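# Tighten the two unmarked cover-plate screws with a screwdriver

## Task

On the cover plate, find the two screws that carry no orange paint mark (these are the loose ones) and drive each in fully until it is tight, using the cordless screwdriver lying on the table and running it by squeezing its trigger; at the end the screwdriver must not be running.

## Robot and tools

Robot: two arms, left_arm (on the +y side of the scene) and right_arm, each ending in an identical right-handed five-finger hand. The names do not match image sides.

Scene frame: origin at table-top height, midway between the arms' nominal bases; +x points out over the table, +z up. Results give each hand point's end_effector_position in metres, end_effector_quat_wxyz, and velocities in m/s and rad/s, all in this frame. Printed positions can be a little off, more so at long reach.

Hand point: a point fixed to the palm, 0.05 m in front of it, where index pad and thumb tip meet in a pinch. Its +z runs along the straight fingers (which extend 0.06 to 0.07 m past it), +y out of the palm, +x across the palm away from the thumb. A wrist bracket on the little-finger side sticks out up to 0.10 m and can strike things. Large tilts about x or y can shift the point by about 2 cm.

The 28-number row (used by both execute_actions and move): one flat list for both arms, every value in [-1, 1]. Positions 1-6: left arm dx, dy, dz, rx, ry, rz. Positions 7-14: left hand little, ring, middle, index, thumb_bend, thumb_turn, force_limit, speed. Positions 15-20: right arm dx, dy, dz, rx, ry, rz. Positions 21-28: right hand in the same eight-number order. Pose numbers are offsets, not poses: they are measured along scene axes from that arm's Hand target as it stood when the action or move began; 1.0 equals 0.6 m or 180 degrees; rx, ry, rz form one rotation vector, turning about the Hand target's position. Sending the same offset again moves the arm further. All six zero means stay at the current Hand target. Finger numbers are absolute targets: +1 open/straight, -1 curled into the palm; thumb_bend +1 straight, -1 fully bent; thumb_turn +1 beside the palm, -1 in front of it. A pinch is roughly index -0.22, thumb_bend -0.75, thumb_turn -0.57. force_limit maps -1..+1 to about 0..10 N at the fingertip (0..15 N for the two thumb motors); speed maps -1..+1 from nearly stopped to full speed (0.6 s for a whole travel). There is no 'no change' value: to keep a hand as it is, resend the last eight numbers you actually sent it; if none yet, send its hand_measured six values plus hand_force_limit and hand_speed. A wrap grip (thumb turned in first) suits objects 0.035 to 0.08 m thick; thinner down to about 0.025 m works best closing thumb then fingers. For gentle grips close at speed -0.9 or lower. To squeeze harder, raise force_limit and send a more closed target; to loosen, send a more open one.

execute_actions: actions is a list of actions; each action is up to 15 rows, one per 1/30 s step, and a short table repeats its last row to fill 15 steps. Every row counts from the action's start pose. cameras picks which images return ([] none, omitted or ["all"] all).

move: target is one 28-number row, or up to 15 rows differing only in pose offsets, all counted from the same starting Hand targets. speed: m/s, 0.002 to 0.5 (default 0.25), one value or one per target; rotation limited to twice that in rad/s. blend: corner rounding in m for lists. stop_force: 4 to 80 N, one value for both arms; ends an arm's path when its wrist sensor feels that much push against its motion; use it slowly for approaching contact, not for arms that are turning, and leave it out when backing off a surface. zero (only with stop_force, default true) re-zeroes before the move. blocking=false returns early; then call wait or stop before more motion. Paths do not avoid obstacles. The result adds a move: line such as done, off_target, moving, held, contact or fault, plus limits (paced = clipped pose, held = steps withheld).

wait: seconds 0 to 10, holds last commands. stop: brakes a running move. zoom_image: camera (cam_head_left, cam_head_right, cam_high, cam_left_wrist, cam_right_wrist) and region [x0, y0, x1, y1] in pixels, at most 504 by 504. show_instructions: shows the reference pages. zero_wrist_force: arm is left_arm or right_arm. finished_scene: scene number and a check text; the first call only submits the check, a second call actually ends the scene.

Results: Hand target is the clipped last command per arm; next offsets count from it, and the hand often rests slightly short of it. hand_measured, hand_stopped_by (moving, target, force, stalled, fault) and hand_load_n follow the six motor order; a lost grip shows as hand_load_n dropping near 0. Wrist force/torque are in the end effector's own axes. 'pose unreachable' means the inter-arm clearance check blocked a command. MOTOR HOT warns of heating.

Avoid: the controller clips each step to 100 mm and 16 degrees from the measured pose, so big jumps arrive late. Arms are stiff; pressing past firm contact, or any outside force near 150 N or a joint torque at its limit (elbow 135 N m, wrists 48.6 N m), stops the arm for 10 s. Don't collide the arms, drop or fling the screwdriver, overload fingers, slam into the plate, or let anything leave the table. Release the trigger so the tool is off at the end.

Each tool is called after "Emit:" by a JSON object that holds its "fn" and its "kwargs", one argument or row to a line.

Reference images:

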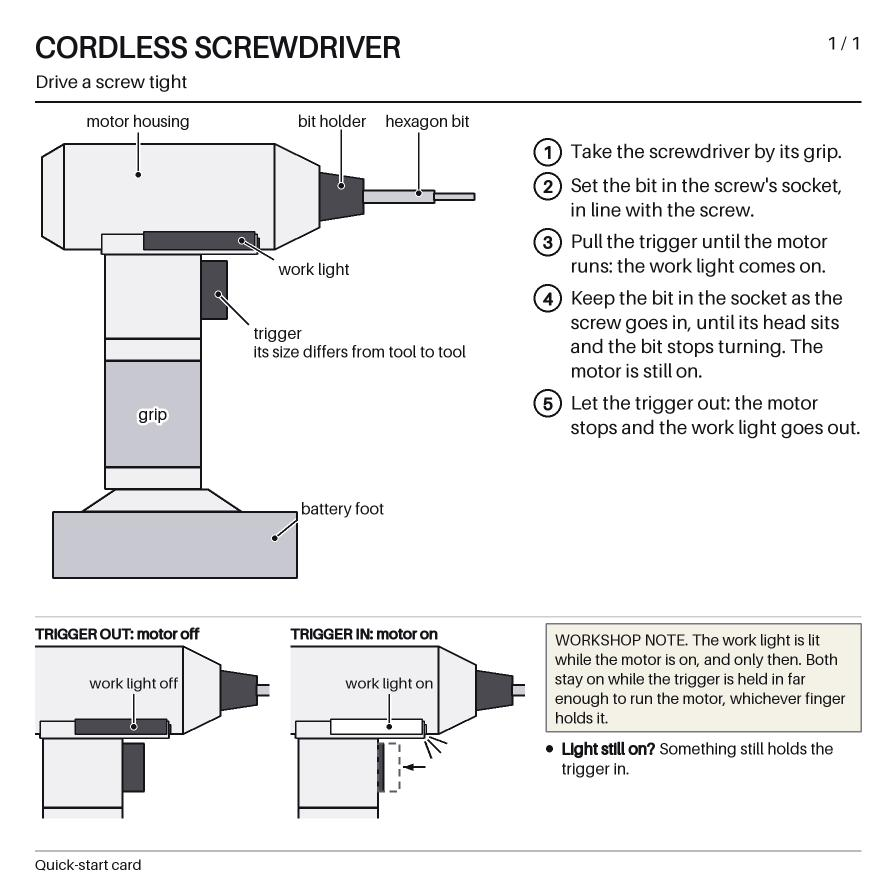

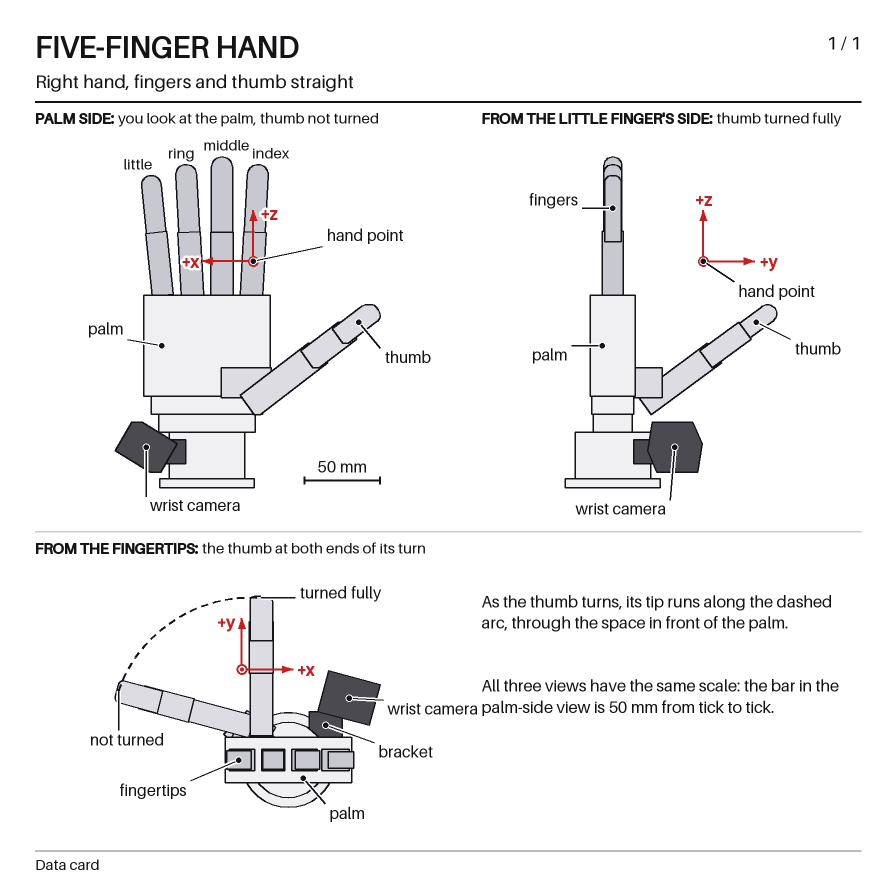

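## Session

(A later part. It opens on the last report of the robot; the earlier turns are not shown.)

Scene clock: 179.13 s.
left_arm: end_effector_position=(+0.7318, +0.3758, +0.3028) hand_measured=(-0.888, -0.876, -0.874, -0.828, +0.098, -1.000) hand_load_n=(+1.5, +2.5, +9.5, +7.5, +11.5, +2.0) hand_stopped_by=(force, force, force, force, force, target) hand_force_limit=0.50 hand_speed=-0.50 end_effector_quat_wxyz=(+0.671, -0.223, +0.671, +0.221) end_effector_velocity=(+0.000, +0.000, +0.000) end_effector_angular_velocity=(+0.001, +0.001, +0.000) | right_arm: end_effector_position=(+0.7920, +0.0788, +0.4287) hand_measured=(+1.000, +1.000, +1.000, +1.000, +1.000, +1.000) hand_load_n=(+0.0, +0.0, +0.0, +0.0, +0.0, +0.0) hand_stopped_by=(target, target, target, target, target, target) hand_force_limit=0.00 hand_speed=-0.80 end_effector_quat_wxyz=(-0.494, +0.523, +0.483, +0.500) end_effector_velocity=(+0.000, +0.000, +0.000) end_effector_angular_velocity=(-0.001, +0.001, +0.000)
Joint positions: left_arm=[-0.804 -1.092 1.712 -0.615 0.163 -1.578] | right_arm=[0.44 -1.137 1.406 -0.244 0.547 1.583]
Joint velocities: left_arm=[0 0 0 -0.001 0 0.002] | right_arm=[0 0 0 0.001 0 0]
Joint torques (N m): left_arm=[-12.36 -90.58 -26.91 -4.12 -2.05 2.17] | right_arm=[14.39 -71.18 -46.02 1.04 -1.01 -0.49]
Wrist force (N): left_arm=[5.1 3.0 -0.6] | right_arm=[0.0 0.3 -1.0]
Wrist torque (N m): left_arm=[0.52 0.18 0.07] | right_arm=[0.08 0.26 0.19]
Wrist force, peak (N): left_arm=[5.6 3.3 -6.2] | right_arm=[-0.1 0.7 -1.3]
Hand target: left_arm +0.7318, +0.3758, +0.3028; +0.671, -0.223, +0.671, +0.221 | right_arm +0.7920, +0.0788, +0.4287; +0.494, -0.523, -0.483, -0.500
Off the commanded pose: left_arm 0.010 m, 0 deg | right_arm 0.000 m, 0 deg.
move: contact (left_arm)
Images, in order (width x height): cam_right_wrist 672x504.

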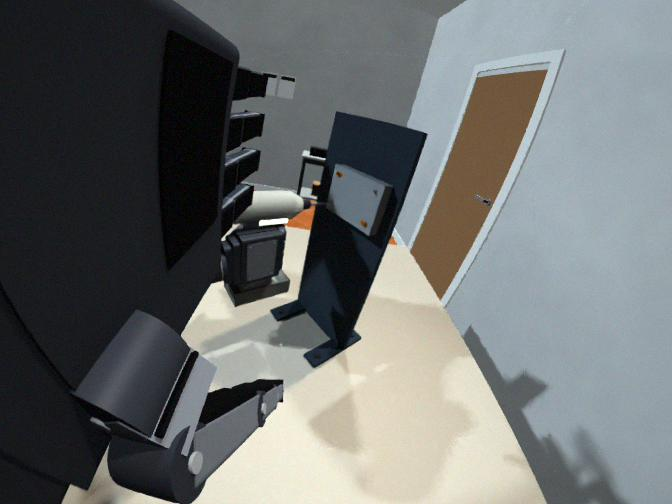

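Emit:
{"fn": "move", "kwargs": {
  "target": [0.0055,0.0038,0,0,0,0,-0.98,-0.98,-0.98,-0.84,-0.98,-1,0.5,-0.5,0,0,0,0,0,0,1,1,1,1,1,1,0,-0.8],
  "speed": 0.006,
  "stop_force": 6,
  "cameras": ["cam_right_wrist"]
}}

Emit:
{"fn": "zoom_image", "kwargs": {
  "camera": "cam_right_wrist",
  "region": [315, 193, 339, 211]
}}

Scene clock: 180.17 s.
left_arm: end_effector_position=(+0.7320, +0.3760, +0.3028) hand_measured=(-0.888, -0.876, -0.874, -0.828, +0.098, -1.000) hand_load_n=(+2.0, +2.5, +9.5, +7.5, +12.0, +1.5) hand_stopped_by=(force, force, force, force, force, target) hand_force_limit=0.50 hand_speed=-0.50 end_effector_quat_wxyz=(+0.671, -0.223, +0.671, +0.221) end_effector_velocity=(+0.000, +0.002, +0.000) end_effector_angular_velocity=(+0.000, +0.000, +0.003) | right_arm: end_effector_position=(+0.7920, +0.0788, +0.4287) hand_measured=(+1.000, +1.000, +1.000, +1.000, +1.000, +1.000) hand_load_n=(+0.0, +0.0, +0.0, +0.0, +0.0, +0.0) hand_stopped_by=(target, target, target, target, target, target) hand_force_limit=0.00 hand_speed=-0.80 end_effector_quat_wxyz=(-0.494, +0.523, +0.483, +0.500) end_effector_velocity=(+0.000, +0.000, -0.001) end_effector_angular_velocity=(+0.000, +0.001, +0.000)
Joint positions: left_arm=[-0.803 -1.092 1.712 -0.615 0.163 -1.578] | right_arm=[0.44 -1.137 1.406 -0.244 0.547 1.583]
Joint velocities: left_arm=[0.001 -0.001 0 0.001 -0.001 0] | right_arm=[0 0.001 0 0 0 0]
Joint torques (N m): left_arm=[-13.52 -81.64 -25.2 -1.25 -1.84 2.02] | right_arm=[13.54 -72.01 -45.53 0.89 -1.06 -0.5]
Wrist force (N): left_arm=[5.7 2.9 -2.7] | right_arm=[0.2 0.1 -0.8]
Wrist torque (N m): left_arm=[0.48 0.09 0.07] | right_arm=[0.04 0.21 0.20]
Wrist force, peak (N): left_arm=[6.3 3.2 -8.3] | right_arm=[0.2 0.3 -1.4]
Hand target: left_arm +0.7319, +0.3760, +0.3028; +0.671, -0.223, +0.671, +0.221 | right_arm +0.7920, +0.0788, +0.4287; +0.494, -0.523, -0.483, -0.500
Off the commanded pose: left_arm 0.004 m, 0 deg | right_arm 0.000 m, 0 deg.
move: contact (left_arm)
Images, in order (width x height): cam_right_wrist 672x504.

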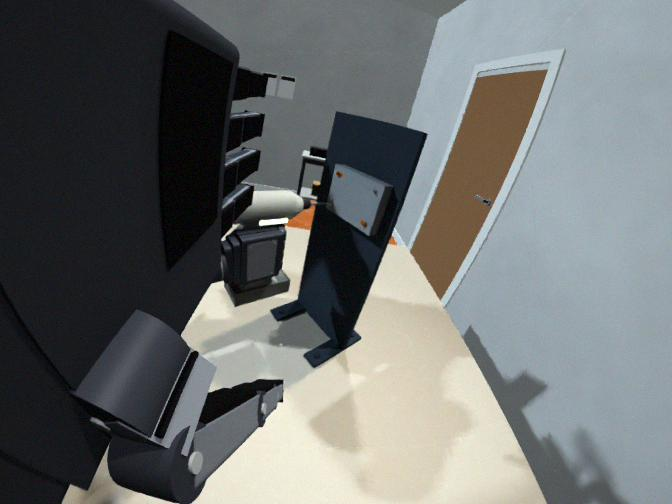

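Scaled by 21.000 from the camera's 672x504 image, which has a finer 960x720 frame.

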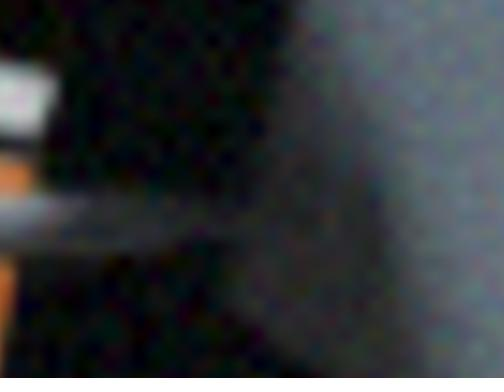

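Emit:
{"fn": "move", "kwargs": {
  "target": [0,0,0,0,0,0,-0.98,-0.98,-0.98,-0.84,-0.98,-1,0.5,-0.5,0.012,0.1,0.245,-0.18,0,0,1,1,1,1,1,1,0,-0.8],
  "cameras": ["cam_right_wrist"]
}}

Emit:
{"fn": "zoom_image", "kwargs": {
  "camera": "cam_right_wrist",
  "region": [315, 170, 339, 188]
}}

Scene clock: 183.23 s.
left_arm: end_effector_position=(+0.7319, +0.3760, +0.3028) hand_measured=(-0.888, -0.876, -0.874, -0.828, +0.098, -1.000) hand_load_n=(+1.5, +2.5, +9.5, +7.5, +11.5, +1.5) hand_stopped_by=(force, force, force, force, force, target) hand_force_limit=0.50 hand_speed=-0.50 end_effector_quat_wxyz=(+0.671, -0.223, +0.671, +0.221) end_effector_velocity=(+0.000, +0.000, +0.000) end_effector_angular_velocity=(+0.000, +0.000, +0.000) | right_arm: end_effector_position=(+0.7994, +0.1390, +0.5759) hand_measured=(+1.000, +1.000, +1.000, +1.000, +1.000, +1.000) hand_load_n=(+0.0, +0.0, +0.0, +0.0, +0.0, +0.0) hand_stopped_by=(target, target, target, target, target, target) hand_force_limit=0.00 hand_speed=-0.80 end_effector_quat_wxyz=(-0.328, +0.640, +0.603, +0.345) end_effector_velocity=(+0.000, +0.000, +0.000) end_effector_angular_velocity=(+0.000, -0.001, +0.000)
Joint positions: left_arm=[-0.803 -1.092 1.712 -0.615 0.163 -1.578] | right_arm=[0.556 -0.681 0.201 1.29 0.856 0.971]
Joint velocities: left_arm=[0 0 0 -0.001 0 0.001] | right_arm=[0 -0.001 0.002 -0.002 0 0]
Joint torques (N m): left_arm=[-11.4 -89.1 -30.18 0.97 -1.12 1.27] | right_arm=[-14.07 -115.73 -29.32 -0.52 1.25 -0.55]
Wrist force (N): left_arm=[5.6 3.3 -3.0] | right_arm=[0.0 0.4 -0.3]
Wrist torque (N m): left_arm=[0.57 0.13 0.08] | right_arm=[0.10 0.12 0.17]
Wrist force, peak (N): left_arm=[6.0 3.1 -3.6] | right_arm=[-1.7 0.1 -1.8]
Hand target: left_arm +0.7319, +0.3760, +0.3028; +0.671, -0.223, +0.671, +0.221 | right_arm +0.7995, +0.1389, +0.5759; -0.328, +0.640, +0.603, +0.345
Off the commanded pose: left_arm 0.000 m, 0 deg | right_arm 0.000 m, 0 deg.
move: done
Images, in order (width x height): cam_right_wrist 672x504.

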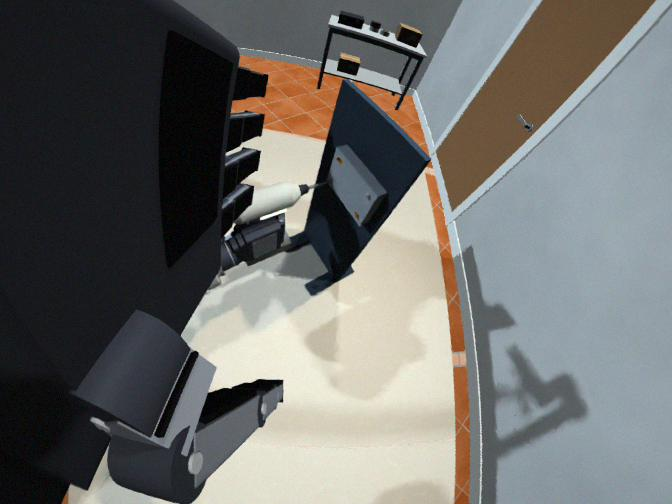

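Scaled by 21.000 from the camera's 672x504 image, which has a finer 960x720 frame.

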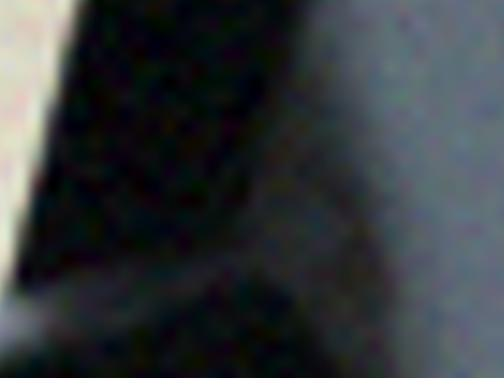

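Emit:
{"fn": "move", "kwargs": {
  "target": [-0.0041,-0.0028,-0.0017,0,0,0,-0.98,-0.98,-0.98,-0.84,-0.98,-1,0.5,-0.5,0,0,0,0,0,0,1,1,1,1,1,1,0,-0.8],
  "speed": 0.02,
  "cameras": []
}}

Emit:
{"fn": "move", "kwargs": {
  "target": [0.0165,0.0113,0,0,0,0,-0.98,-0.98,-0.98,-0.84,-0.98,-1,0.5,-0.5,0,0,0,0,0,0,1,1,1,1,1,1,0,-0.8],
  "speed": 0.006,
  "stop_force": 5,
  "cameras": []
}}

Emit:
{"fn": "move", "kwargs": {
  "target": [0.0055,0.0038,0,0,0,0,-0.98,-0.98,-0.98,-0.84,-0.98,-1,0.5,-0.5,0,0,0,0,0,0,1,1,1,1,1,1,0,-0.8],
  "speed": 0.006,
  "stop_force": 6,
  "cameras": ["cam_right_wrist"]
}}

Emit:
{"fn": "zoom_image", "kwargs": {
  "camera": "cam_right_wrist",
  "region": [315, 170, 339, 188]
}}

Scene clock: 184.27 s.
left_arm: end_effector_position=(+0.7294, +0.3743, +0.3017) hand_measured=(-0.888, -0.876, -0.874, -0.828, +0.098, -1.000) hand_load_n=(+1.5, +2.5, +10.0, +7.5, +11.5, +2.0) hand_stopped_by=(force, force, force, force, force, target) hand_force_limit=0.50 hand_speed=-0.50 end_effector_quat_wxyz=(+0.671, -0.223, +0.671, +0.221) end_effector_velocity=(+0.000, +0.000, -0.001) end_effector_angular_velocity=(+0.001, +0.001, +0.000) | right_arm: end_effector_position=(+0.7995, +0.1389, +0.5759) hand_measured=(+1.000, +1.000, +1.000, +1.000, +1.000, +1.000) hand_load_n=(+0.0, +0.0, +0.0, +0.0, +0.0, +0.0) hand_stopped_by=(target, target, target, target, target, target) hand_force_limit=0.00 hand_speed=-0.80 end_effector_quat_wxyz=(-0.328, +0.640, +0.603, +0.345) end_effector_velocity=(+0.000, +0.000, +0.001) end_effector_angular_velocity=(+0.001, -0.001, +0.000)
Joint positions: left_arm=[-0.807 -1.092 1.716 -0.617 0.159 -1.578] | right_arm=[0.556 -0.681 0.201 1.29 0.856 0.971]
Joint velocities: left_arm=[0.001 0.001 0 0 0.001 0] | right_arm=[0 0 0 -0.001 0 0]
Joint torques (N m): left_arm=[-2.45 -90.85 -28.9 -3.83 -0.76 -2.86] | right_arm=[-14.44 -117.58 -30.18 -0.54 1.16 0.64]
Wrist force (N): left_arm=[5.3 2.4 -0.9] | right_arm=[0.3 0.6 -0.3]
Wrist torque (N m): left_arm=[0.44 0.18 0.06] | right_arm=[0.13 0.08 0.20]
Wrist force, peak (N): left_arm=[5.8 3.1 -2.9] | right_arm=[0.2 1.0 -0.7]
Hand target: left_arm +0.7295, +0.3743, +0.3017; +0.671, -0.223, +0.671, +0.221 | right_arm +0.7995, +0.1389, +0.5759; -0.328, +0.640, +0.603, +0.345
Off the commanded pose: left_arm 0.000 m, 0 deg | right_arm 0.000 m, 0 deg.
move: done
No camera images: "cameras" was empty.

Scene clock: 186.03 s.
left_arm: end_effector_position=(+0.7324, +0.3763, +0.3017) hand_measured=(-0.888, -0.876, -0.874, -0.828, +0.098, -1.000) hand_load_n=(+1.5, +2.0, +9.0, +7.5, +11.5, +2.0) hand_stopped_by=(force, force, force, force, force, target) hand_force_limit=0.50 hand_speed=-0.50 end_effector_quat_wxyz=(+0.671, -0.223, +0.671, +0.221) end_effector_velocity=(+0.000, +0.000, +0.000) end_effector_angular_velocity=(+0.000, +0.000, +0.000) | right_arm: end_effector_position=(+0.7995, +0.1389, +0.5759) hand_measured=(+1.000, +1.000, +1.000, +1.000, +1.000, +1.000) hand_load_n=(+0.0, +0.0, +0.0, +0.5, +0.5, +0.0) hand_stopped_by=(target, target, target, target, target, target) hand_force_limit=0.00 hand_speed=-0.80 end_effector_quat_wxyz=(-0.328, +0.640, +0.603, +0.345) end_effector_velocity=(+0.000, +0.000, +0.000) end_effector_angular_velocity=(-0.001, +0.001, +0.000)
Joint positions: left_arm=[-0.803 -1.09 1.712 -0.616 0.164 -1.578] | right_arm=[0.556 -0.681 0.201 1.29 0.856 0.971]
Joint velocities: left_arm=[0.001 0 0 0 0.001 0.001] | right_arm=[0 0 0 0.001 0 0]
Joint torques (N m): left_arm=[-10.9 -91.68 -24.89 -3.74 -1.92 0.66] | right_arm=[-14.01 -117.11 -31.88 0.37 1.2 0.69]
Wrist force (N): left_arm=[5.1 2.8 -0.7] | right_arm=[0.3 0.3 -0.5]
Wrist torque (N m): left_arm=[0.44 0.16 0.05] | right_arm=[0.10 0.09 0.19]
Wrist force, peak (N): left_arm=[7.2 3.1 -8.4] | right_arm=[0.2 0.9 -0.9]
Hand target: left_arm +0.7324, +0.3763, +0.3017; +0.671, -0.223, +0.671, +0.221 | right_arm +0.7995, +0.1389, +0.5759; -0.328, +0.640, +0.603, +0.345
Off the commanded pose: left_arm 0.008 m, 0 deg | right_arm 0.000 m, 0 deg.
move: contact (left_arm)
No camera images: "cameras" was empty.

Scene clock: 187.77 s.
left_arm: end_effector_position=(+0.7348, +0.3780, +0.3018) hand_measured=(-0.888, -0.876, -0.874, -0.828, +0.098, -1.000) hand_load_n=(+1.5, +2.0, +9.5, +8.0, +11.5, +2.0) hand_stopped_by=(force, force, force, force, force, target) hand_force_limit=0.50 hand_speed=-0.50 end_effector_quat_wxyz=(+0.671, -0.223, +0.671, +0.221) end_effector_velocity=(+0.000, +0.000, +0.000) end_effector_angular_velocity=(+0.000, +0.000, +0.000) | right_arm: end_effector_position=(+0.7995, +0.1389, +0.5759) hand_measured=(+1.000, +1.000, +1.000, +1.000, +1.000, +1.000) hand_load_n=(+0.0, +0.0, +0.0, +0.0, +0.0, +0.0) hand_stopped_by=(target, target, target, target, target, target) hand_force_limit=0.00 hand_speed=-0.80 end_effector_quat_wxyz=(-0.328, +0.640, +0.603, +0.345) end_effector_velocity=(+0.000, +0.000, -0.002) end_effector_angular_velocity=(-0.001, +0.002, +0.000)
Joint positions: left_arm=[-0.799 -1.089 1.71 -0.616 0.167 -1.578] | right_arm=[0.556 -0.681 0.201 1.29 0.856 0.971]
Joint velocities: left_arm=[0 0 0 0 0 0] | right_arm=[0 0.002 0 0.001 0 0]
Joint torques (N m): left_arm=[-15.13 -89.23 -24.15 -2.88 -1.64 0.23] | right_arm=[-13.24 -115.66 -33.19 1.1 1.08 0.5]
Wrist force (N): left_arm=[4.2 3.6 -0.8] | right_arm=[0.1 0.7 -0.6]
Wrist torque (N m): left_arm=[0.51 0.17 -0.78] | right_arm=[0.15 0.11 0.19]
Wrist force, peak (N): left_arm=[8.1 3.6 -11.3] | right_arm=[0.1 1.1 -0.6]
Hand target: left_arm +0.7348, +0.3780, +0.3018; +0.671, -0.223, +0.671, +0.221 | right_arm +0.7995, +0.1389, +0.5759; -0.328, +0.640, +0.603, +0.345
Off the commanded pose: left_arm 0.001 m, 0 deg | right_arm 0.000 m, 0 deg.
move: contact (left_arm)
Images, in order (width x height): cam_right_wrist 672x504.

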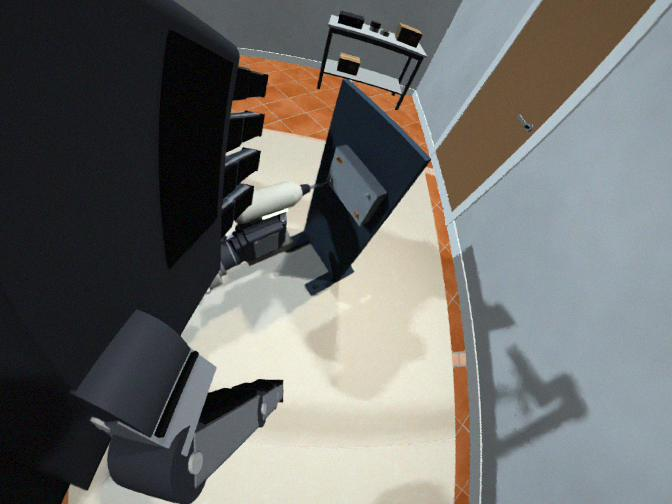

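Scaled by 21.000 from the camera's 672x504 image, which has a finer 960x720 frame.

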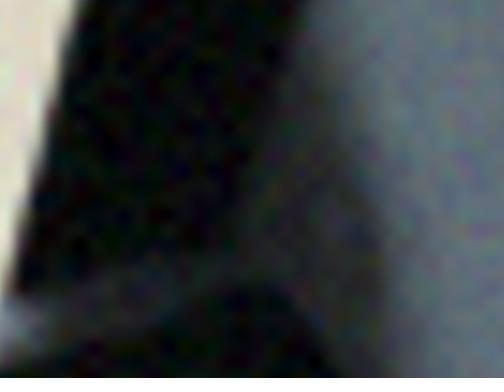

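Emit:
{"fn": "move", "kwargs": {
  "target": [0.0055,0.0038,0,0,0,0,-0.98,-0.98,-0.98,-0.84,-0.98,-1,0.5,-0.5,0,0,0,0,0,0,1,1,1,1,1,1,0,-0.8],
  "speed": 0.006,
  "stop_force": 6,
  "cameras": []
}}

Emit:
{"fn": "move", "kwargs": {
  "target": [0.0055,0.0038,0,0,0,0,-0.98,-0.98,-0.98,-0.84,-0.98,-1,0.5,-0.5,0,0,0,0,0,0,1,1,1,1,1,1,0,-0.8],
  "speed": 0.006,
  "stop_force": 6,
  "cameras": ["cam_right_wrist"]
}}

Emit:
{"fn": "wait", "kwargs": {
  "seconds": 2,
  "cameras": ["cam_right_wrist"]
}}

Scene clock: 188.73 s.
left_arm: end_effector_position=(+0.7348, +0.3781, +0.3018) hand_measured=(-0.888, -0.876, -0.874, -0.828, +0.098, -1.000) hand_load_n=(+1.0, +1.5, +9.5, +7.5, +12.0, +1.5) hand_stopped_by=(force, force, force, force, force, target) hand_force_limit=0.50 hand_speed=-0.50 end_effector_quat_wxyz=(+0.671, -0.223, +0.671, +0.221) end_effector_velocity=(+0.000, +0.000, +0.000) end_effector_angular_velocity=(-0.001, -0.001, +0.001) | right_arm: end_effector_position=(+0.7995, +0.1389, +0.5759) hand_measured=(+1.000, +1.000, +1.000, +1.000, +1.000, +1.000) hand_load_n=(+0.0, +0.0, +0.0, +0.0, +0.0, +0.0) hand_stopped_by=(target, target, target, target, target, target) hand_force_limit=0.00 hand_speed=-0.80 end_effector_quat_wxyz=(-0.328, +0.640, +0.603, +0.345) end_effector_velocity=(+0.000, +0.000, -0.001) end_effector_angular_velocity=(-0.001, +0.001, +0.000)
Joint positions: left_arm=[-0.799 -1.089 1.71 -0.616 0.167 -1.578] | right_arm=[0.556 -0.681 0.201 1.29 0.856 0.971]
Joint velocities: left_arm=[0 0 0 0 0 -0.001] | right_arm=[0 0.001 0 0 0 0]
Joint torques (N m): left_arm=[-11.16 -85.51 -33.74 -1.1 -1.58 -0.22] | right_arm=[-12.83 -115.97 -34.04 1.65 0.97 0.52]
Wrist force (N): left_arm=[6.2 4.4 -4.9] | right_arm=[0.4 0.6 -0.7]
Wrist torque (N m): left_arm=[0.53 0.25 -0.84] | right_arm=[0.16 0.09 0.19]
Wrist force, peak (N): left_arm=[8.4 3.8 -11.4] | right_arm=[0.2 1.0 -0.9]
Hand target: left_arm +0.7348, +0.3780, +0.3018; +0.671, -0.223, +0.671, +0.221 | right_arm +0.7995, +0.1389, +0.5759; -0.328, +0.640, +0.603, +0.345
Off the commanded pose: left_arm 0.004 m, 0 deg | right_arm 0.000 m, 0 deg.
move: contact (left_arm)
No camera images: "cameras" was empty.

Scene clock: 189.93 s.
left_arm: end_effector_position=(+0.7349, +0.3782, +0.3017) hand_measured=(-0.888, -0.876, -0.874, -0.828, +0.098, -1.000) hand_load_n=(+0.5, +1.5, +9.0, +7.5, +12.0, +1.0) hand_stopped_by=(force, force, force, force, force, target) hand_force_limit=0.50 hand_speed=-0.50 end_effector_quat_wxyz=(+0.671, -0.223, +0.671, +0.221) end_effector_velocity=(+0.000, +0.000, +0.000) end_effector_angular_velocity=(+0.001, +0.000, +0.000) | right_arm: end_effector_position=(+0.7995, +0.1389, +0.5759) hand_measured=(+1.000, +1.000, +1.000, +1.000, +1.000, +1.000) hand_load_n=(-0.5, +0.0, +0.0, +0.0, +0.0, +0.0) hand_stopped_by=(target, target, target, target, target, target) hand_force_limit=0.00 hand_speed=-0.80 end_effector_quat_wxyz=(-0.328, +0.640, +0.603, +0.345) end_effector_velocity=(+0.000, +0.000, +0.000) end_effector_angular_velocity=(-0.001, +0.001, +0.000)
Joint positions: left_arm=[-0.798 -1.089 1.71 -0.616 0.168 -1.578] | right_arm=[0.556 -0.681 0.201 1.29 0.856 0.971]
Joint velocities: left_arm=[0.001 0 0 0 0 0.001] | right_arm=[0 0 0 0.002 0 0]
Joint torques (N m): left_arm=[-7.37 -90.58 -25.15 2.98 -1.29 1.25] | right_arm=[-13.02 -116.89 -35.44 2.19 0.92 0.65]
Wrist force (N): left_arm=[6.2 4.6 -8.0] | right_arm=[0.0 0.4 -0.6]
Wrist torque (N m): left_arm=[0.53 0.22 -0.88] | right_arm=[0.13 0.13 0.17]
Wrist force, peak (N): left_arm=[10.0 4.5 -16.8] | right_arm=[0.1 0.9 -0.8]
Hand target: left_arm +0.7349, +0.3782, +0.3018; +0.671, -0.223, +0.671, +0.221 | right_arm +0.7995, +0.1389, +0.5759; -0.328, +0.640, +0.603, +0.345
Off the commanded pose: left_arm 0.004 m, 0 deg | right_arm 0.000 m, 0 deg.
move: contact (left_arm)
Images, in order (width x height): cam_right_wrist 672x504.

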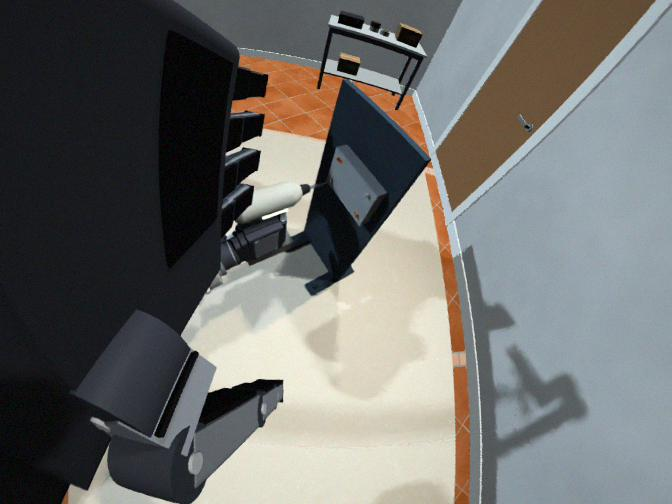

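Scene clock: 191.93 s.
left_arm: end_effector_position=(+0.7349, +0.3782, +0.3018) hand_measured=(-0.888, -0.876, -0.874, -0.828, +0.098, -1.000) hand_load_n=(+1.0, +1.5, +9.0, +7.5, +12.0, +1.0) hand_stopped_by=(force, force, force, force, force, target) hand_force_limit=0.50 hand_speed=-0.50 end_effector_quat_wxyz=(+0.671, -0.223, +0.671, +0.221) end_effector_velocity=(+0.000, +0.000, +0.000) end_effector_angular_velocity=(+0.001, +0.001, -0.001) | right_arm: end_effector_position=(+0.7995, +0.1389, +0.5759) hand_measured=(+1.000, +1.000, +1.000, +1.000, +1.000, +1.000) hand_load_n=(+0.0, +0.0, +0.0, +0.0, +0.0, +0.0) hand_stopped_by=(target, target, target, target, target, target) hand_force_limit=0.00 hand_speed=-0.80 end_effector_quat_wxyz=(-0.328, +0.640, +0.603, +0.345) end_effector_velocity=(+0.000, +0.000, +0.000) end_effector_angular_velocity=(+0.000, +0.001, +0.000)
Joint positions: left_arm=[-0.798 -1.089 1.71 -0.616 0.168 -1.578] | right_arm=[0.556 -0.681 0.201 1.29 0.856 0.971]
Joint velocities: left_arm=[0 0 0 0 0 0.001] | right_arm=[0 0 0 0 0 0]
Joint torques (N m): left_arm=[-9.6 -90.44 -29.27 2.84 -1.41 2.27] | right_arm=[-10.66 -115.77 -37.09 3.3 0.84 0.53]
Wrist force (N): left_arm=[6.2 5.0 -7.1] | right_arm=[0.0 0.8 -0.3]
Wrist torque (N m): left_arm=[0.54 0.20 -0.85] | right_arm=[0.16 0.13 0.18]
Wrist force, peak (N): left_arm=[6.3 4.9 -8.0] | right_arm=[0.2 1.0 -0.7]
Hand target: left_arm +0.7349, +0.3782, +0.3018; +0.671, -0.223, +0.671, +0.221 | right_arm +0.7995, +0.1389, +0.5759; -0.328, +0.640, +0.603, +0.345
Off the commanded pose: left_arm 0.004 m, 0 deg | right_arm 0.000 m, 0 deg.
wait: 2.00 s; at rest by 0.17 s
Images, in order (width x height): cam_right_wrist 672x504.

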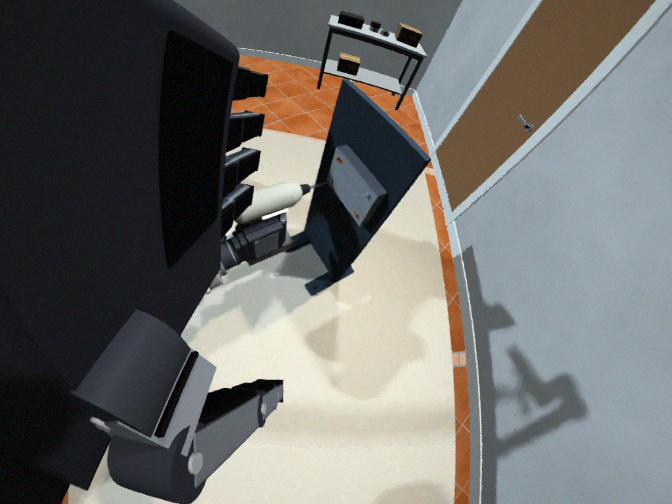

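Emit:
{"fn": "move", "kwargs": {
  "target": [0,0,0,0,0,0,-0.98,-0.98,-0.98,-0.3,-0.98,-1,0.5,-0.5,0,0,0,0,0,0,1,1,1,1,1,1,0,-0.8],
  "cameras": []
}}

Emit:
{"fn": "move", "kwargs": {
  "target": [-0.0412,-0.0283,0,0,0,0,-0.98,-0.98,-0.98,-0.3,-0.98,-1,0.5,-0.5,0,0,0,0,0,0,1,1,1,1,1,1,0,-0.8],
  "speed": 0.04,
  "cameras": []
}}

Emit:
{"fn": "move", "kwargs": {
  "target": [-0.0983,0.0817,0.0142,0,0,0,-0.98,-0.98,-0.98,-0.3,-0.98,-1,0.5,-0.5,-0.012,-0.1,-0.245,0.18,0,0,1,1,1,1,1,1,0,-0.8],
  "cameras": ["cam_right_wrist"]
}}

Emit:
{"fn": "zoom_image", "kwargs": {
  "camera": "cam_right_wrist",
  "region": [315, 193, 339, 211]
}}

Emit:
{"fn": "zoom_image", "kwargs": {
  "camera": "cam_right_wrist",
  "region": [320, 150, 400, 240]
}}

Emit:
{"fn": "zoom_image", "kwargs": {
  "camera": "cam_right_wrist",
  "region": [200, 140, 320, 240]
}}

Scene clock: 193.10 s.
left_arm: end_effector_position=(+0.7349, +0.3782, +0.3018) hand_measured=(-0.888, -0.876, -0.874, -0.300, +0.098, -1.000) hand_load_n=(+1.5, +2.0, +10.5, +0.0, +11.5, +2.5) hand_stopped_by=(force, force, force, target, force, target) hand_force_limit=0.50 hand_speed=-0.50 end_effector_quat_wxyz=(+0.671, -0.223, +0.671, +0.221) end_effector_velocity=(+0.000, +0.000, +0.000) end_effector_angular_velocity=(+0.000, +0.000, +0.001) | right_arm: end_effector_position=(+0.7995, +0.1389, +0.5759) hand_measured=(+1.000, +1.000, +1.000, +1.000, +1.000, +1.000) hand_load_n=(+0.0, +0.0, +0.0, +0.0, +0.0, +0.0) hand_stopped_by=(target, target, target, target, target, target) hand_force_limit=0.00 hand_speed=-0.80 end_effector_quat_wxyz=(-0.328, +0.640, +0.603, +0.345) end_effector_velocity=(+0.000, -0.001, +0.002) end_effector_angular_velocity=(+0.001, -0.002, -0.001)
Joint positions: left_arm=[-0.798 -1.089 1.71 -0.615 0.168 -1.578] | right_arm=[0.556 -0.681 0.201 1.29 0.856 0.971]
Joint velocities: left_arm=[0 0 0 0 0 -0.001] | right_arm=[0 -0.002 0 0 0.001 0]
Joint torques (N m): left_arm=[-5.14 -93.6 -31.17 0.96 -1.55 1.95] | right_arm=[-10.69 -115.43 -38.2 3.38 0.9 0.64]
Wrist force (N): left_arm=[5.5 1.5 -1.0] | right_arm=[0.2 0.4 -0.3]
Wrist torque (N m): left_arm=[0.66 0.17 0.14] | right_arm=[0.10 0.09 0.19]
Wrist force, peak (N): left_arm=[7.7 1.7 -8.8] | right_arm=[0.1 0.7 -0.9]
Hand target: left_arm +0.7349, +0.3782, +0.3018; +0.671, -0.223, +0.671, +0.221 | right_arm +0.7995, +0.1389, +0.5759; -0.328, +0.640, +0.603, +0.345
Off the commanded pose: left_arm 0.000 m, 0 deg | right_arm 0.000 m, 0 deg.
move: done
No camera images: "cameras" was empty.

Scene clock: 194.10 s.
left_arm: end_effector_position=(+0.7100, +0.3612, +0.3018) hand_measured=(-0.888, -0.876, -0.874, -0.300, +0.098, -1.000) hand_load_n=(+2.5, +3.5, +10.0, +0.0, +10.5, +1.5) hand_stopped_by=(force, force, force, target, force, target) hand_force_limit=0.50 hand_speed=-0.50 end_effector_quat_wxyz=(+0.671, -0.223, +0.671, +0.221) end_effector_velocity=(+0.002, +0.003, +0.000) end_effector_angular_velocity=(+0.000, +0.000, +0.000) | right_arm: end_effector_position=(+0.7995, +0.1389, +0.5759) hand_measured=(+1.000, +1.000, +1.000, +1.000, +1.000, +1.000) hand_load_n=(+0.0, -0.5, +0.0, +0.0, +0.0, +0.0) hand_stopped_by=(target, target, target, target, target, target) hand_force_limit=0.00 hand_speed=-0.80 end_effector_quat_wxyz=(-0.328, +0.640, +0.603, +0.345) end_effector_velocity=(+0.000, +0.000, +0.000) end_effector_angular_velocity=(-0.001, +0.001, +0.000)
Joint positions: left_arm=[-0.838 -1.105 1.736 -0.623 0.128 -1.58] | right_arm=[0.556 -0.681 0.201 1.29 0.856 0.971]
Joint velocities: left_arm=[0.004 0 0 0 0.004 0] | right_arm=[0 0 0 0.001 0 0]
Joint torques (N m): left_arm=[11.58 -60.46 -43.9 -3.27 2.09 3.04] | right_arm=[-9.67 -114.1 -38.72 3.41 0.84 0.45]
Wrist force (N): left_arm=[5.1 2.7 -0.9] | right_arm=[0.3 0.4 -0.7]
Wrist torque (N m): left_arm=[0.49 0.20 0.05] | right_arm=[0.13 0.09 0.19]
Wrist force, peak (N): left_arm=[5.5 3.2 -1.7] | right_arm=[0.4 0.7 -1.0]
Hand target: left_arm +0.7102, +0.3612, +0.3018; +0.671, -0.223, +0.671, +0.221 | right_arm +0.7995, +0.1389, +0.5759; -0.328, +0.640, +0.603, +0.345
Off the commanded pose: left_arm 0.000 m, 0 deg | right_arm 0.000 m, 0 deg.
move: done
No camera images: "cameras" was empty.

Scene clock: 195.77 s.
left_arm: end_effector_position=(+0.6512, +0.4103, +0.3105) hand_measured=(-0.888, -0.876, -0.874, -0.300, +0.098, -1.000) hand_load_n=(+2.5, +3.5, +10.5, +0.0, +10.5, +2.0) hand_stopped_by=(force, force, force, target, force, target) hand_force_limit=0.50 hand_speed=-0.50 end_effector_quat_wxyz=(+0.671, -0.223, +0.671, +0.221) end_effector_velocity=(+0.000, -0.001, +0.000) end_effector_angular_velocity=(-0.002, -0.001, -0.001) | right_arm: end_effector_position=(+0.7920, +0.0788, +0.4288) hand_measured=(+1.000, +1.000, +1.000, +1.000, +1.000, +1.000) hand_load_n=(+0.0, +0.0, +0.0, +0.0, +0.0, +0.0) hand_stopped_by=(target, target, target, target, target, target) hand_force_limit=0.00 hand_speed=-0.80 end_effector_quat_wxyz=(-0.493, +0.523, +0.483, +0.500) end_effector_velocity=(+0.000, +0.001, -0.002) end_effector_angular_velocity=(+0.000, +0.001, +0.001)
Joint positions: left_arm=[-0.851 -1.219 1.891 -0.664 0.115 -1.581] | right_arm=[0.44 -1.137 1.406 -0.244 0.547 1.583]
Joint velocities: left_arm=[-0.001 0 -0.001 -0.001 0 0] | right_arm=[0 0.002 0.002 -0.004 0 0.001]
Joint torques (N m): left_arm=[3.45 -42.46 -51.3 -3.14 0.96 4.18] | right_arm=[15.14 -75.41 -36.2 -4.55 -1.25 1.89]
Wrist force (N): left_arm=[5.1 3.2 -1.0] | right_arm=[-0.2 0.1 -1.2]
Wrist torque (N m): left_arm=[0.58 0.22 0.06] | right_arm=[0.06 0.29 0.17]
Wrist force, peak (N): left_arm=[5.5 3.7 -1.0] | right_arm=[-2.0 0.5 -1.8]
Hand target: left_arm +0.6513, +0.4103, +0.3105; +0.671, -0.223, +0.671, +0.221 | right_arm +0.7919, +0.0789, +0.4287; +0.493, -0.523, -0.483, -0.500
Off the commanded pose: left_arm 0.000 m, 0 deg | right_arm 0.000 m, 0 deg.
move: done
Images, in order (width x height): cam_right_wrist 672x504.

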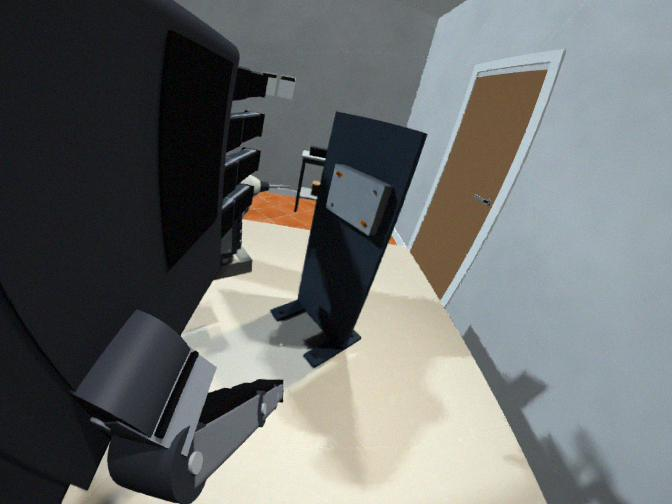

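Scaled by 21.000 from the camera's 672x504 image, which has a finer 960x720 frame.

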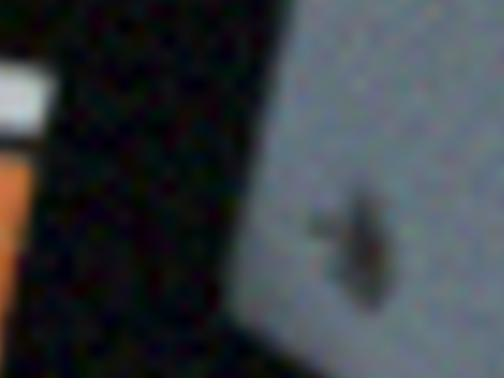

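Scaled by 5.600 from the camera's 672x504 image, which has a finer 960x720 frame.

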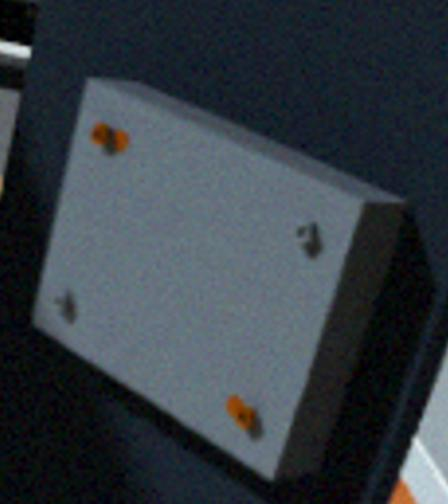

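Scaled by 4.200 from the camera's 672x504 image, which has a finer 960x720 frame.

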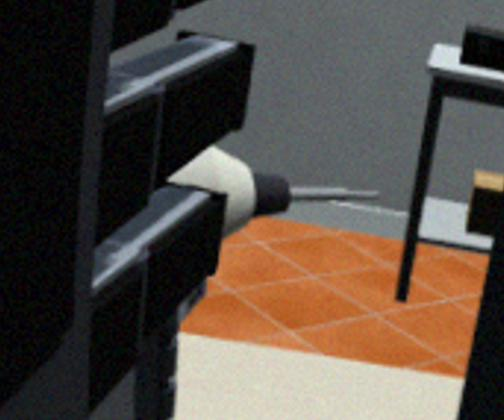

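Emit:
{"fn": "zoom_image", "kwargs": {
  "camera": "cam_right_wrist",
  "region": [326, 164, 350, 182]
}}

Emit:
{"fn": "zoom_image", "kwargs": {
  "camera": "cam_right_wrist",
  "region": [362, 183, 386, 201]
}}

Emit:
{"fn": "zoom_image", "kwargs": {
  "camera": "cam_right_wrist",
  "region": [352, 214, 376, 232]
}}

Scaled by 21.000 from the camera's 672x504 image, which has a finer 960x720 frame.

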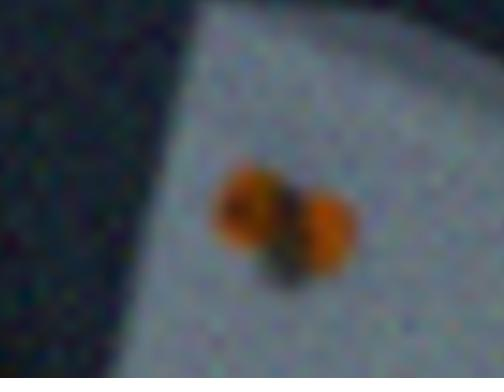

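Scaled by 21.000 from the camera's 672x504 image, which has a finer 960x720 frame.

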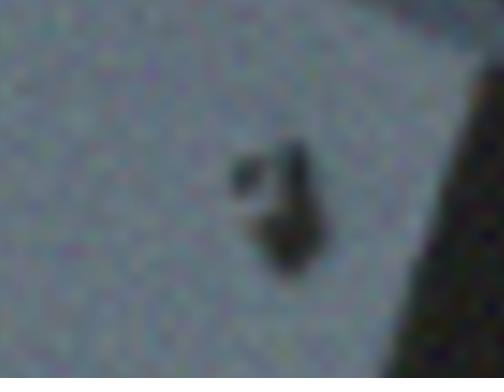

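Scaled by 21.000 from the camera's 672x504 image, which has a finer 960x720 frame.

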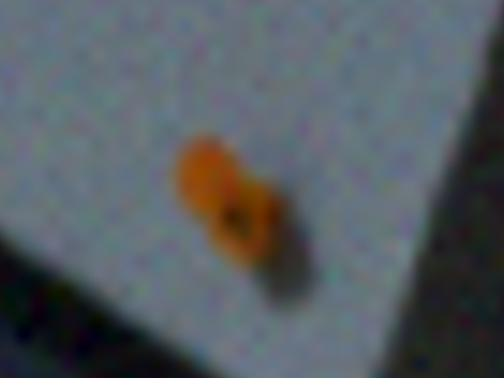

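Emit:
{"fn": "move", "kwargs": {
  "target": [0.0478,-0.2838,-0.1508,0,0,0,-0.98,-0.98,-0.98,-0.3,-0.98,-1,0.5,-0.5,0,0,0,0,0,0,1,1,1,1,1,1,0,-0.8],
  "speed": 0.2
}}

Emit:
{"fn": "zoom_image", "kwargs": {
  "camera": "cam_right_wrist",
  "region": [180, 150, 400, 400]
}}

Scene clock: 197.67 s.
left_arm: end_effector_position=(+0.6795, +0.2400, +0.2196) hand_measured=(-0.888, -0.876, -0.874, -0.300, +0.098, -1.000) hand_load_n=(+3.0, +3.5, +10.5, +0.0, +10.5, +1.5) hand_stopped_by=(force, force, force, target, force, target) hand_force_limit=0.50 hand_speed=-0.50 end_effector_quat_wxyz=(+0.672, -0.223, +0.671, +0.221) end_effector_velocity=(+0.000, +0.000, -0.001) end_effector_angular_velocity=(+0.001, +0.001, +0.001) | right_arm: end_effector_position=(+0.7919, +0.0789, +0.4287) hand_measured=(+1.000, +1.000, +1.000, +1.000, +1.000, +1.000) hand_load_n=(+0.0, +0.5, +0.0, +0.0, +0.0, +0.0) hand_stopped_by=(target, target, target, target, target, target) hand_force_limit=0.00 hand_speed=-0.80 end_effector_quat_wxyz=(-0.493, +0.523, +0.483, +0.500) end_effector_velocity=(+0.000, +0.000, -0.001) end_effector_angular_velocity=(+0.000, +0.000, +0.000)
Joint positions: left_arm=[-0.972 -0.959 1.671 -0.719 -0.006 -1.566] | right_arm=[0.44 -1.137 1.406 -0.244 0.547 1.583]
Joint velocities: left_arm=[0 0.001 0.001 -0.008 0 0.008] | right_arm=[0 0.001 0 0 0 0]
Joint torques (N m): left_arm=[-1.15 -84.48 -22.21 -3.11 2.09 3.83] | right_arm=[15.02 -73.18 -43.67 0.6 -1.25 -0.35]
Wrist force (N): left_arm=[5.1 2.7 -0.8] | right_arm=[-0.1 0.1 -1.2]
Wrist torque (N m): left_arm=[0.47 0.20 0.03] | right_arm=[0.06 0.28 0.18]
Wrist force, peak (N): left_arm=[6.5 0.4 -2.6] | right_arm=[0.4 0.3 -1.4]
Hand target: left_arm +0.6795, +0.2401, +0.2196; +0.671, -0.223, +0.671, +0.221 | right_arm +0.7919, +0.0789, +0.4287; +0.493, -0.523, -0.483, -0.500
Off the commanded pose: left_arm 0.001 m, 0 deg | right_arm 0.000 m, 0 deg.
move: done

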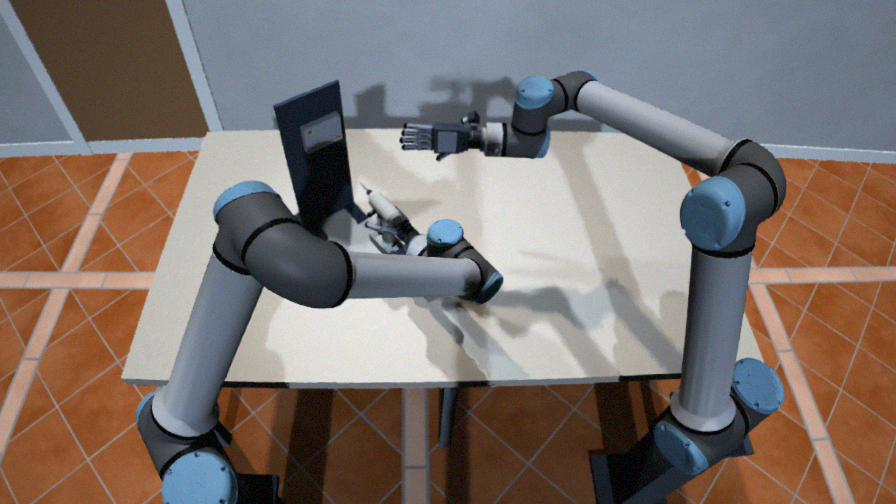

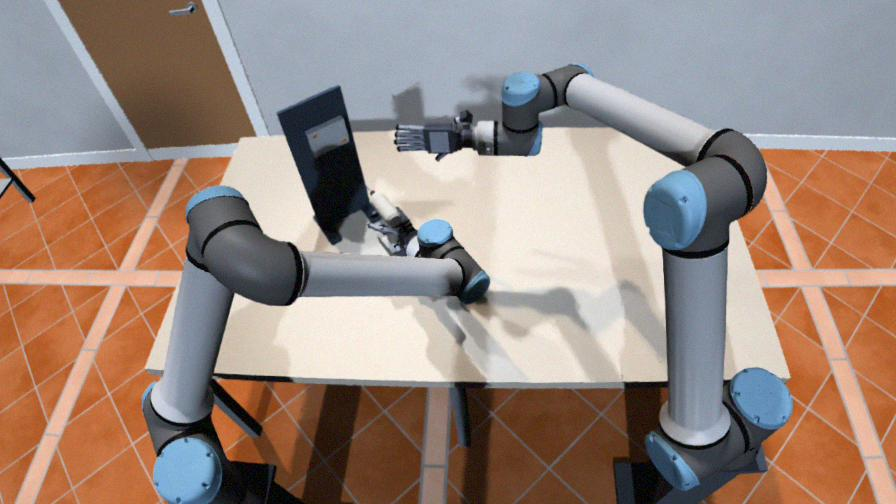

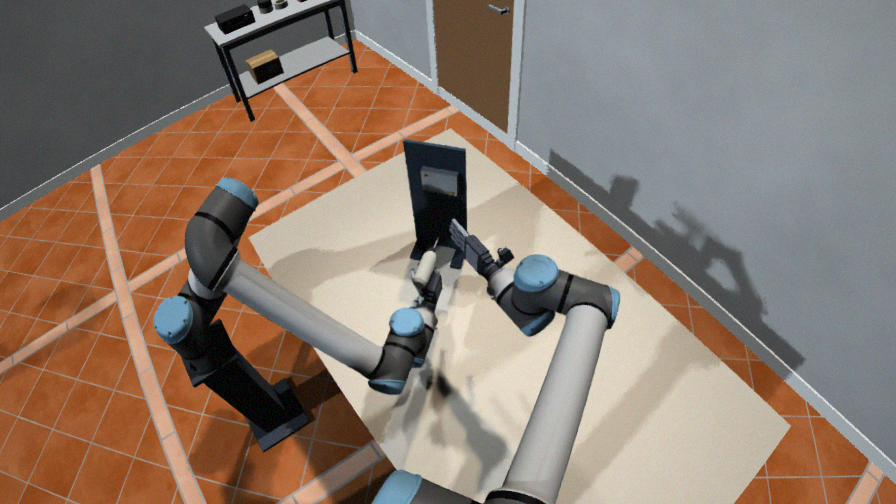

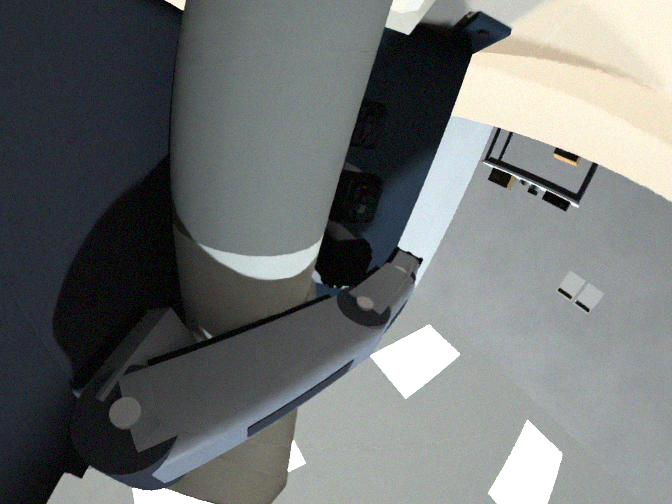

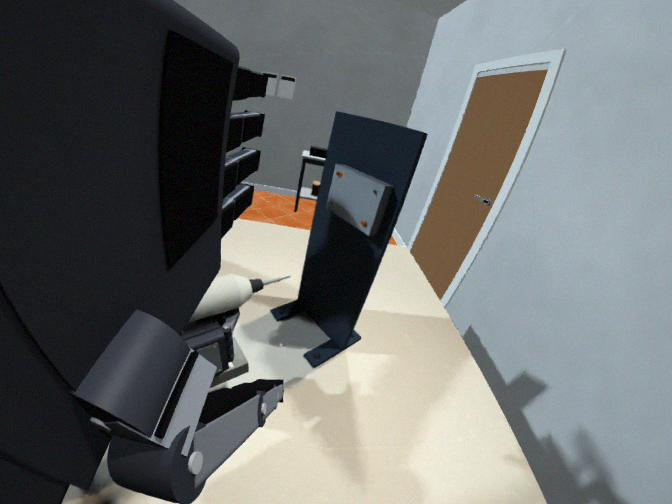

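Scaled by 2.016 from the camera's 672x504 image, which has a finer 960x720 frame.

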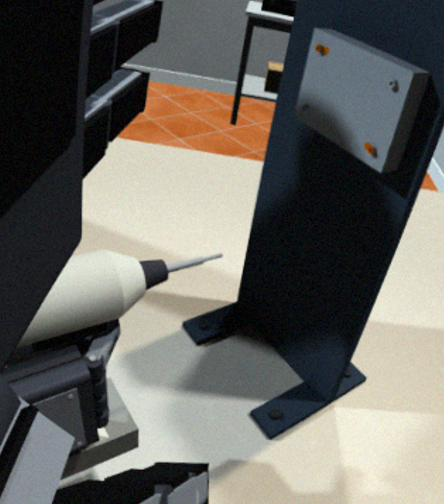

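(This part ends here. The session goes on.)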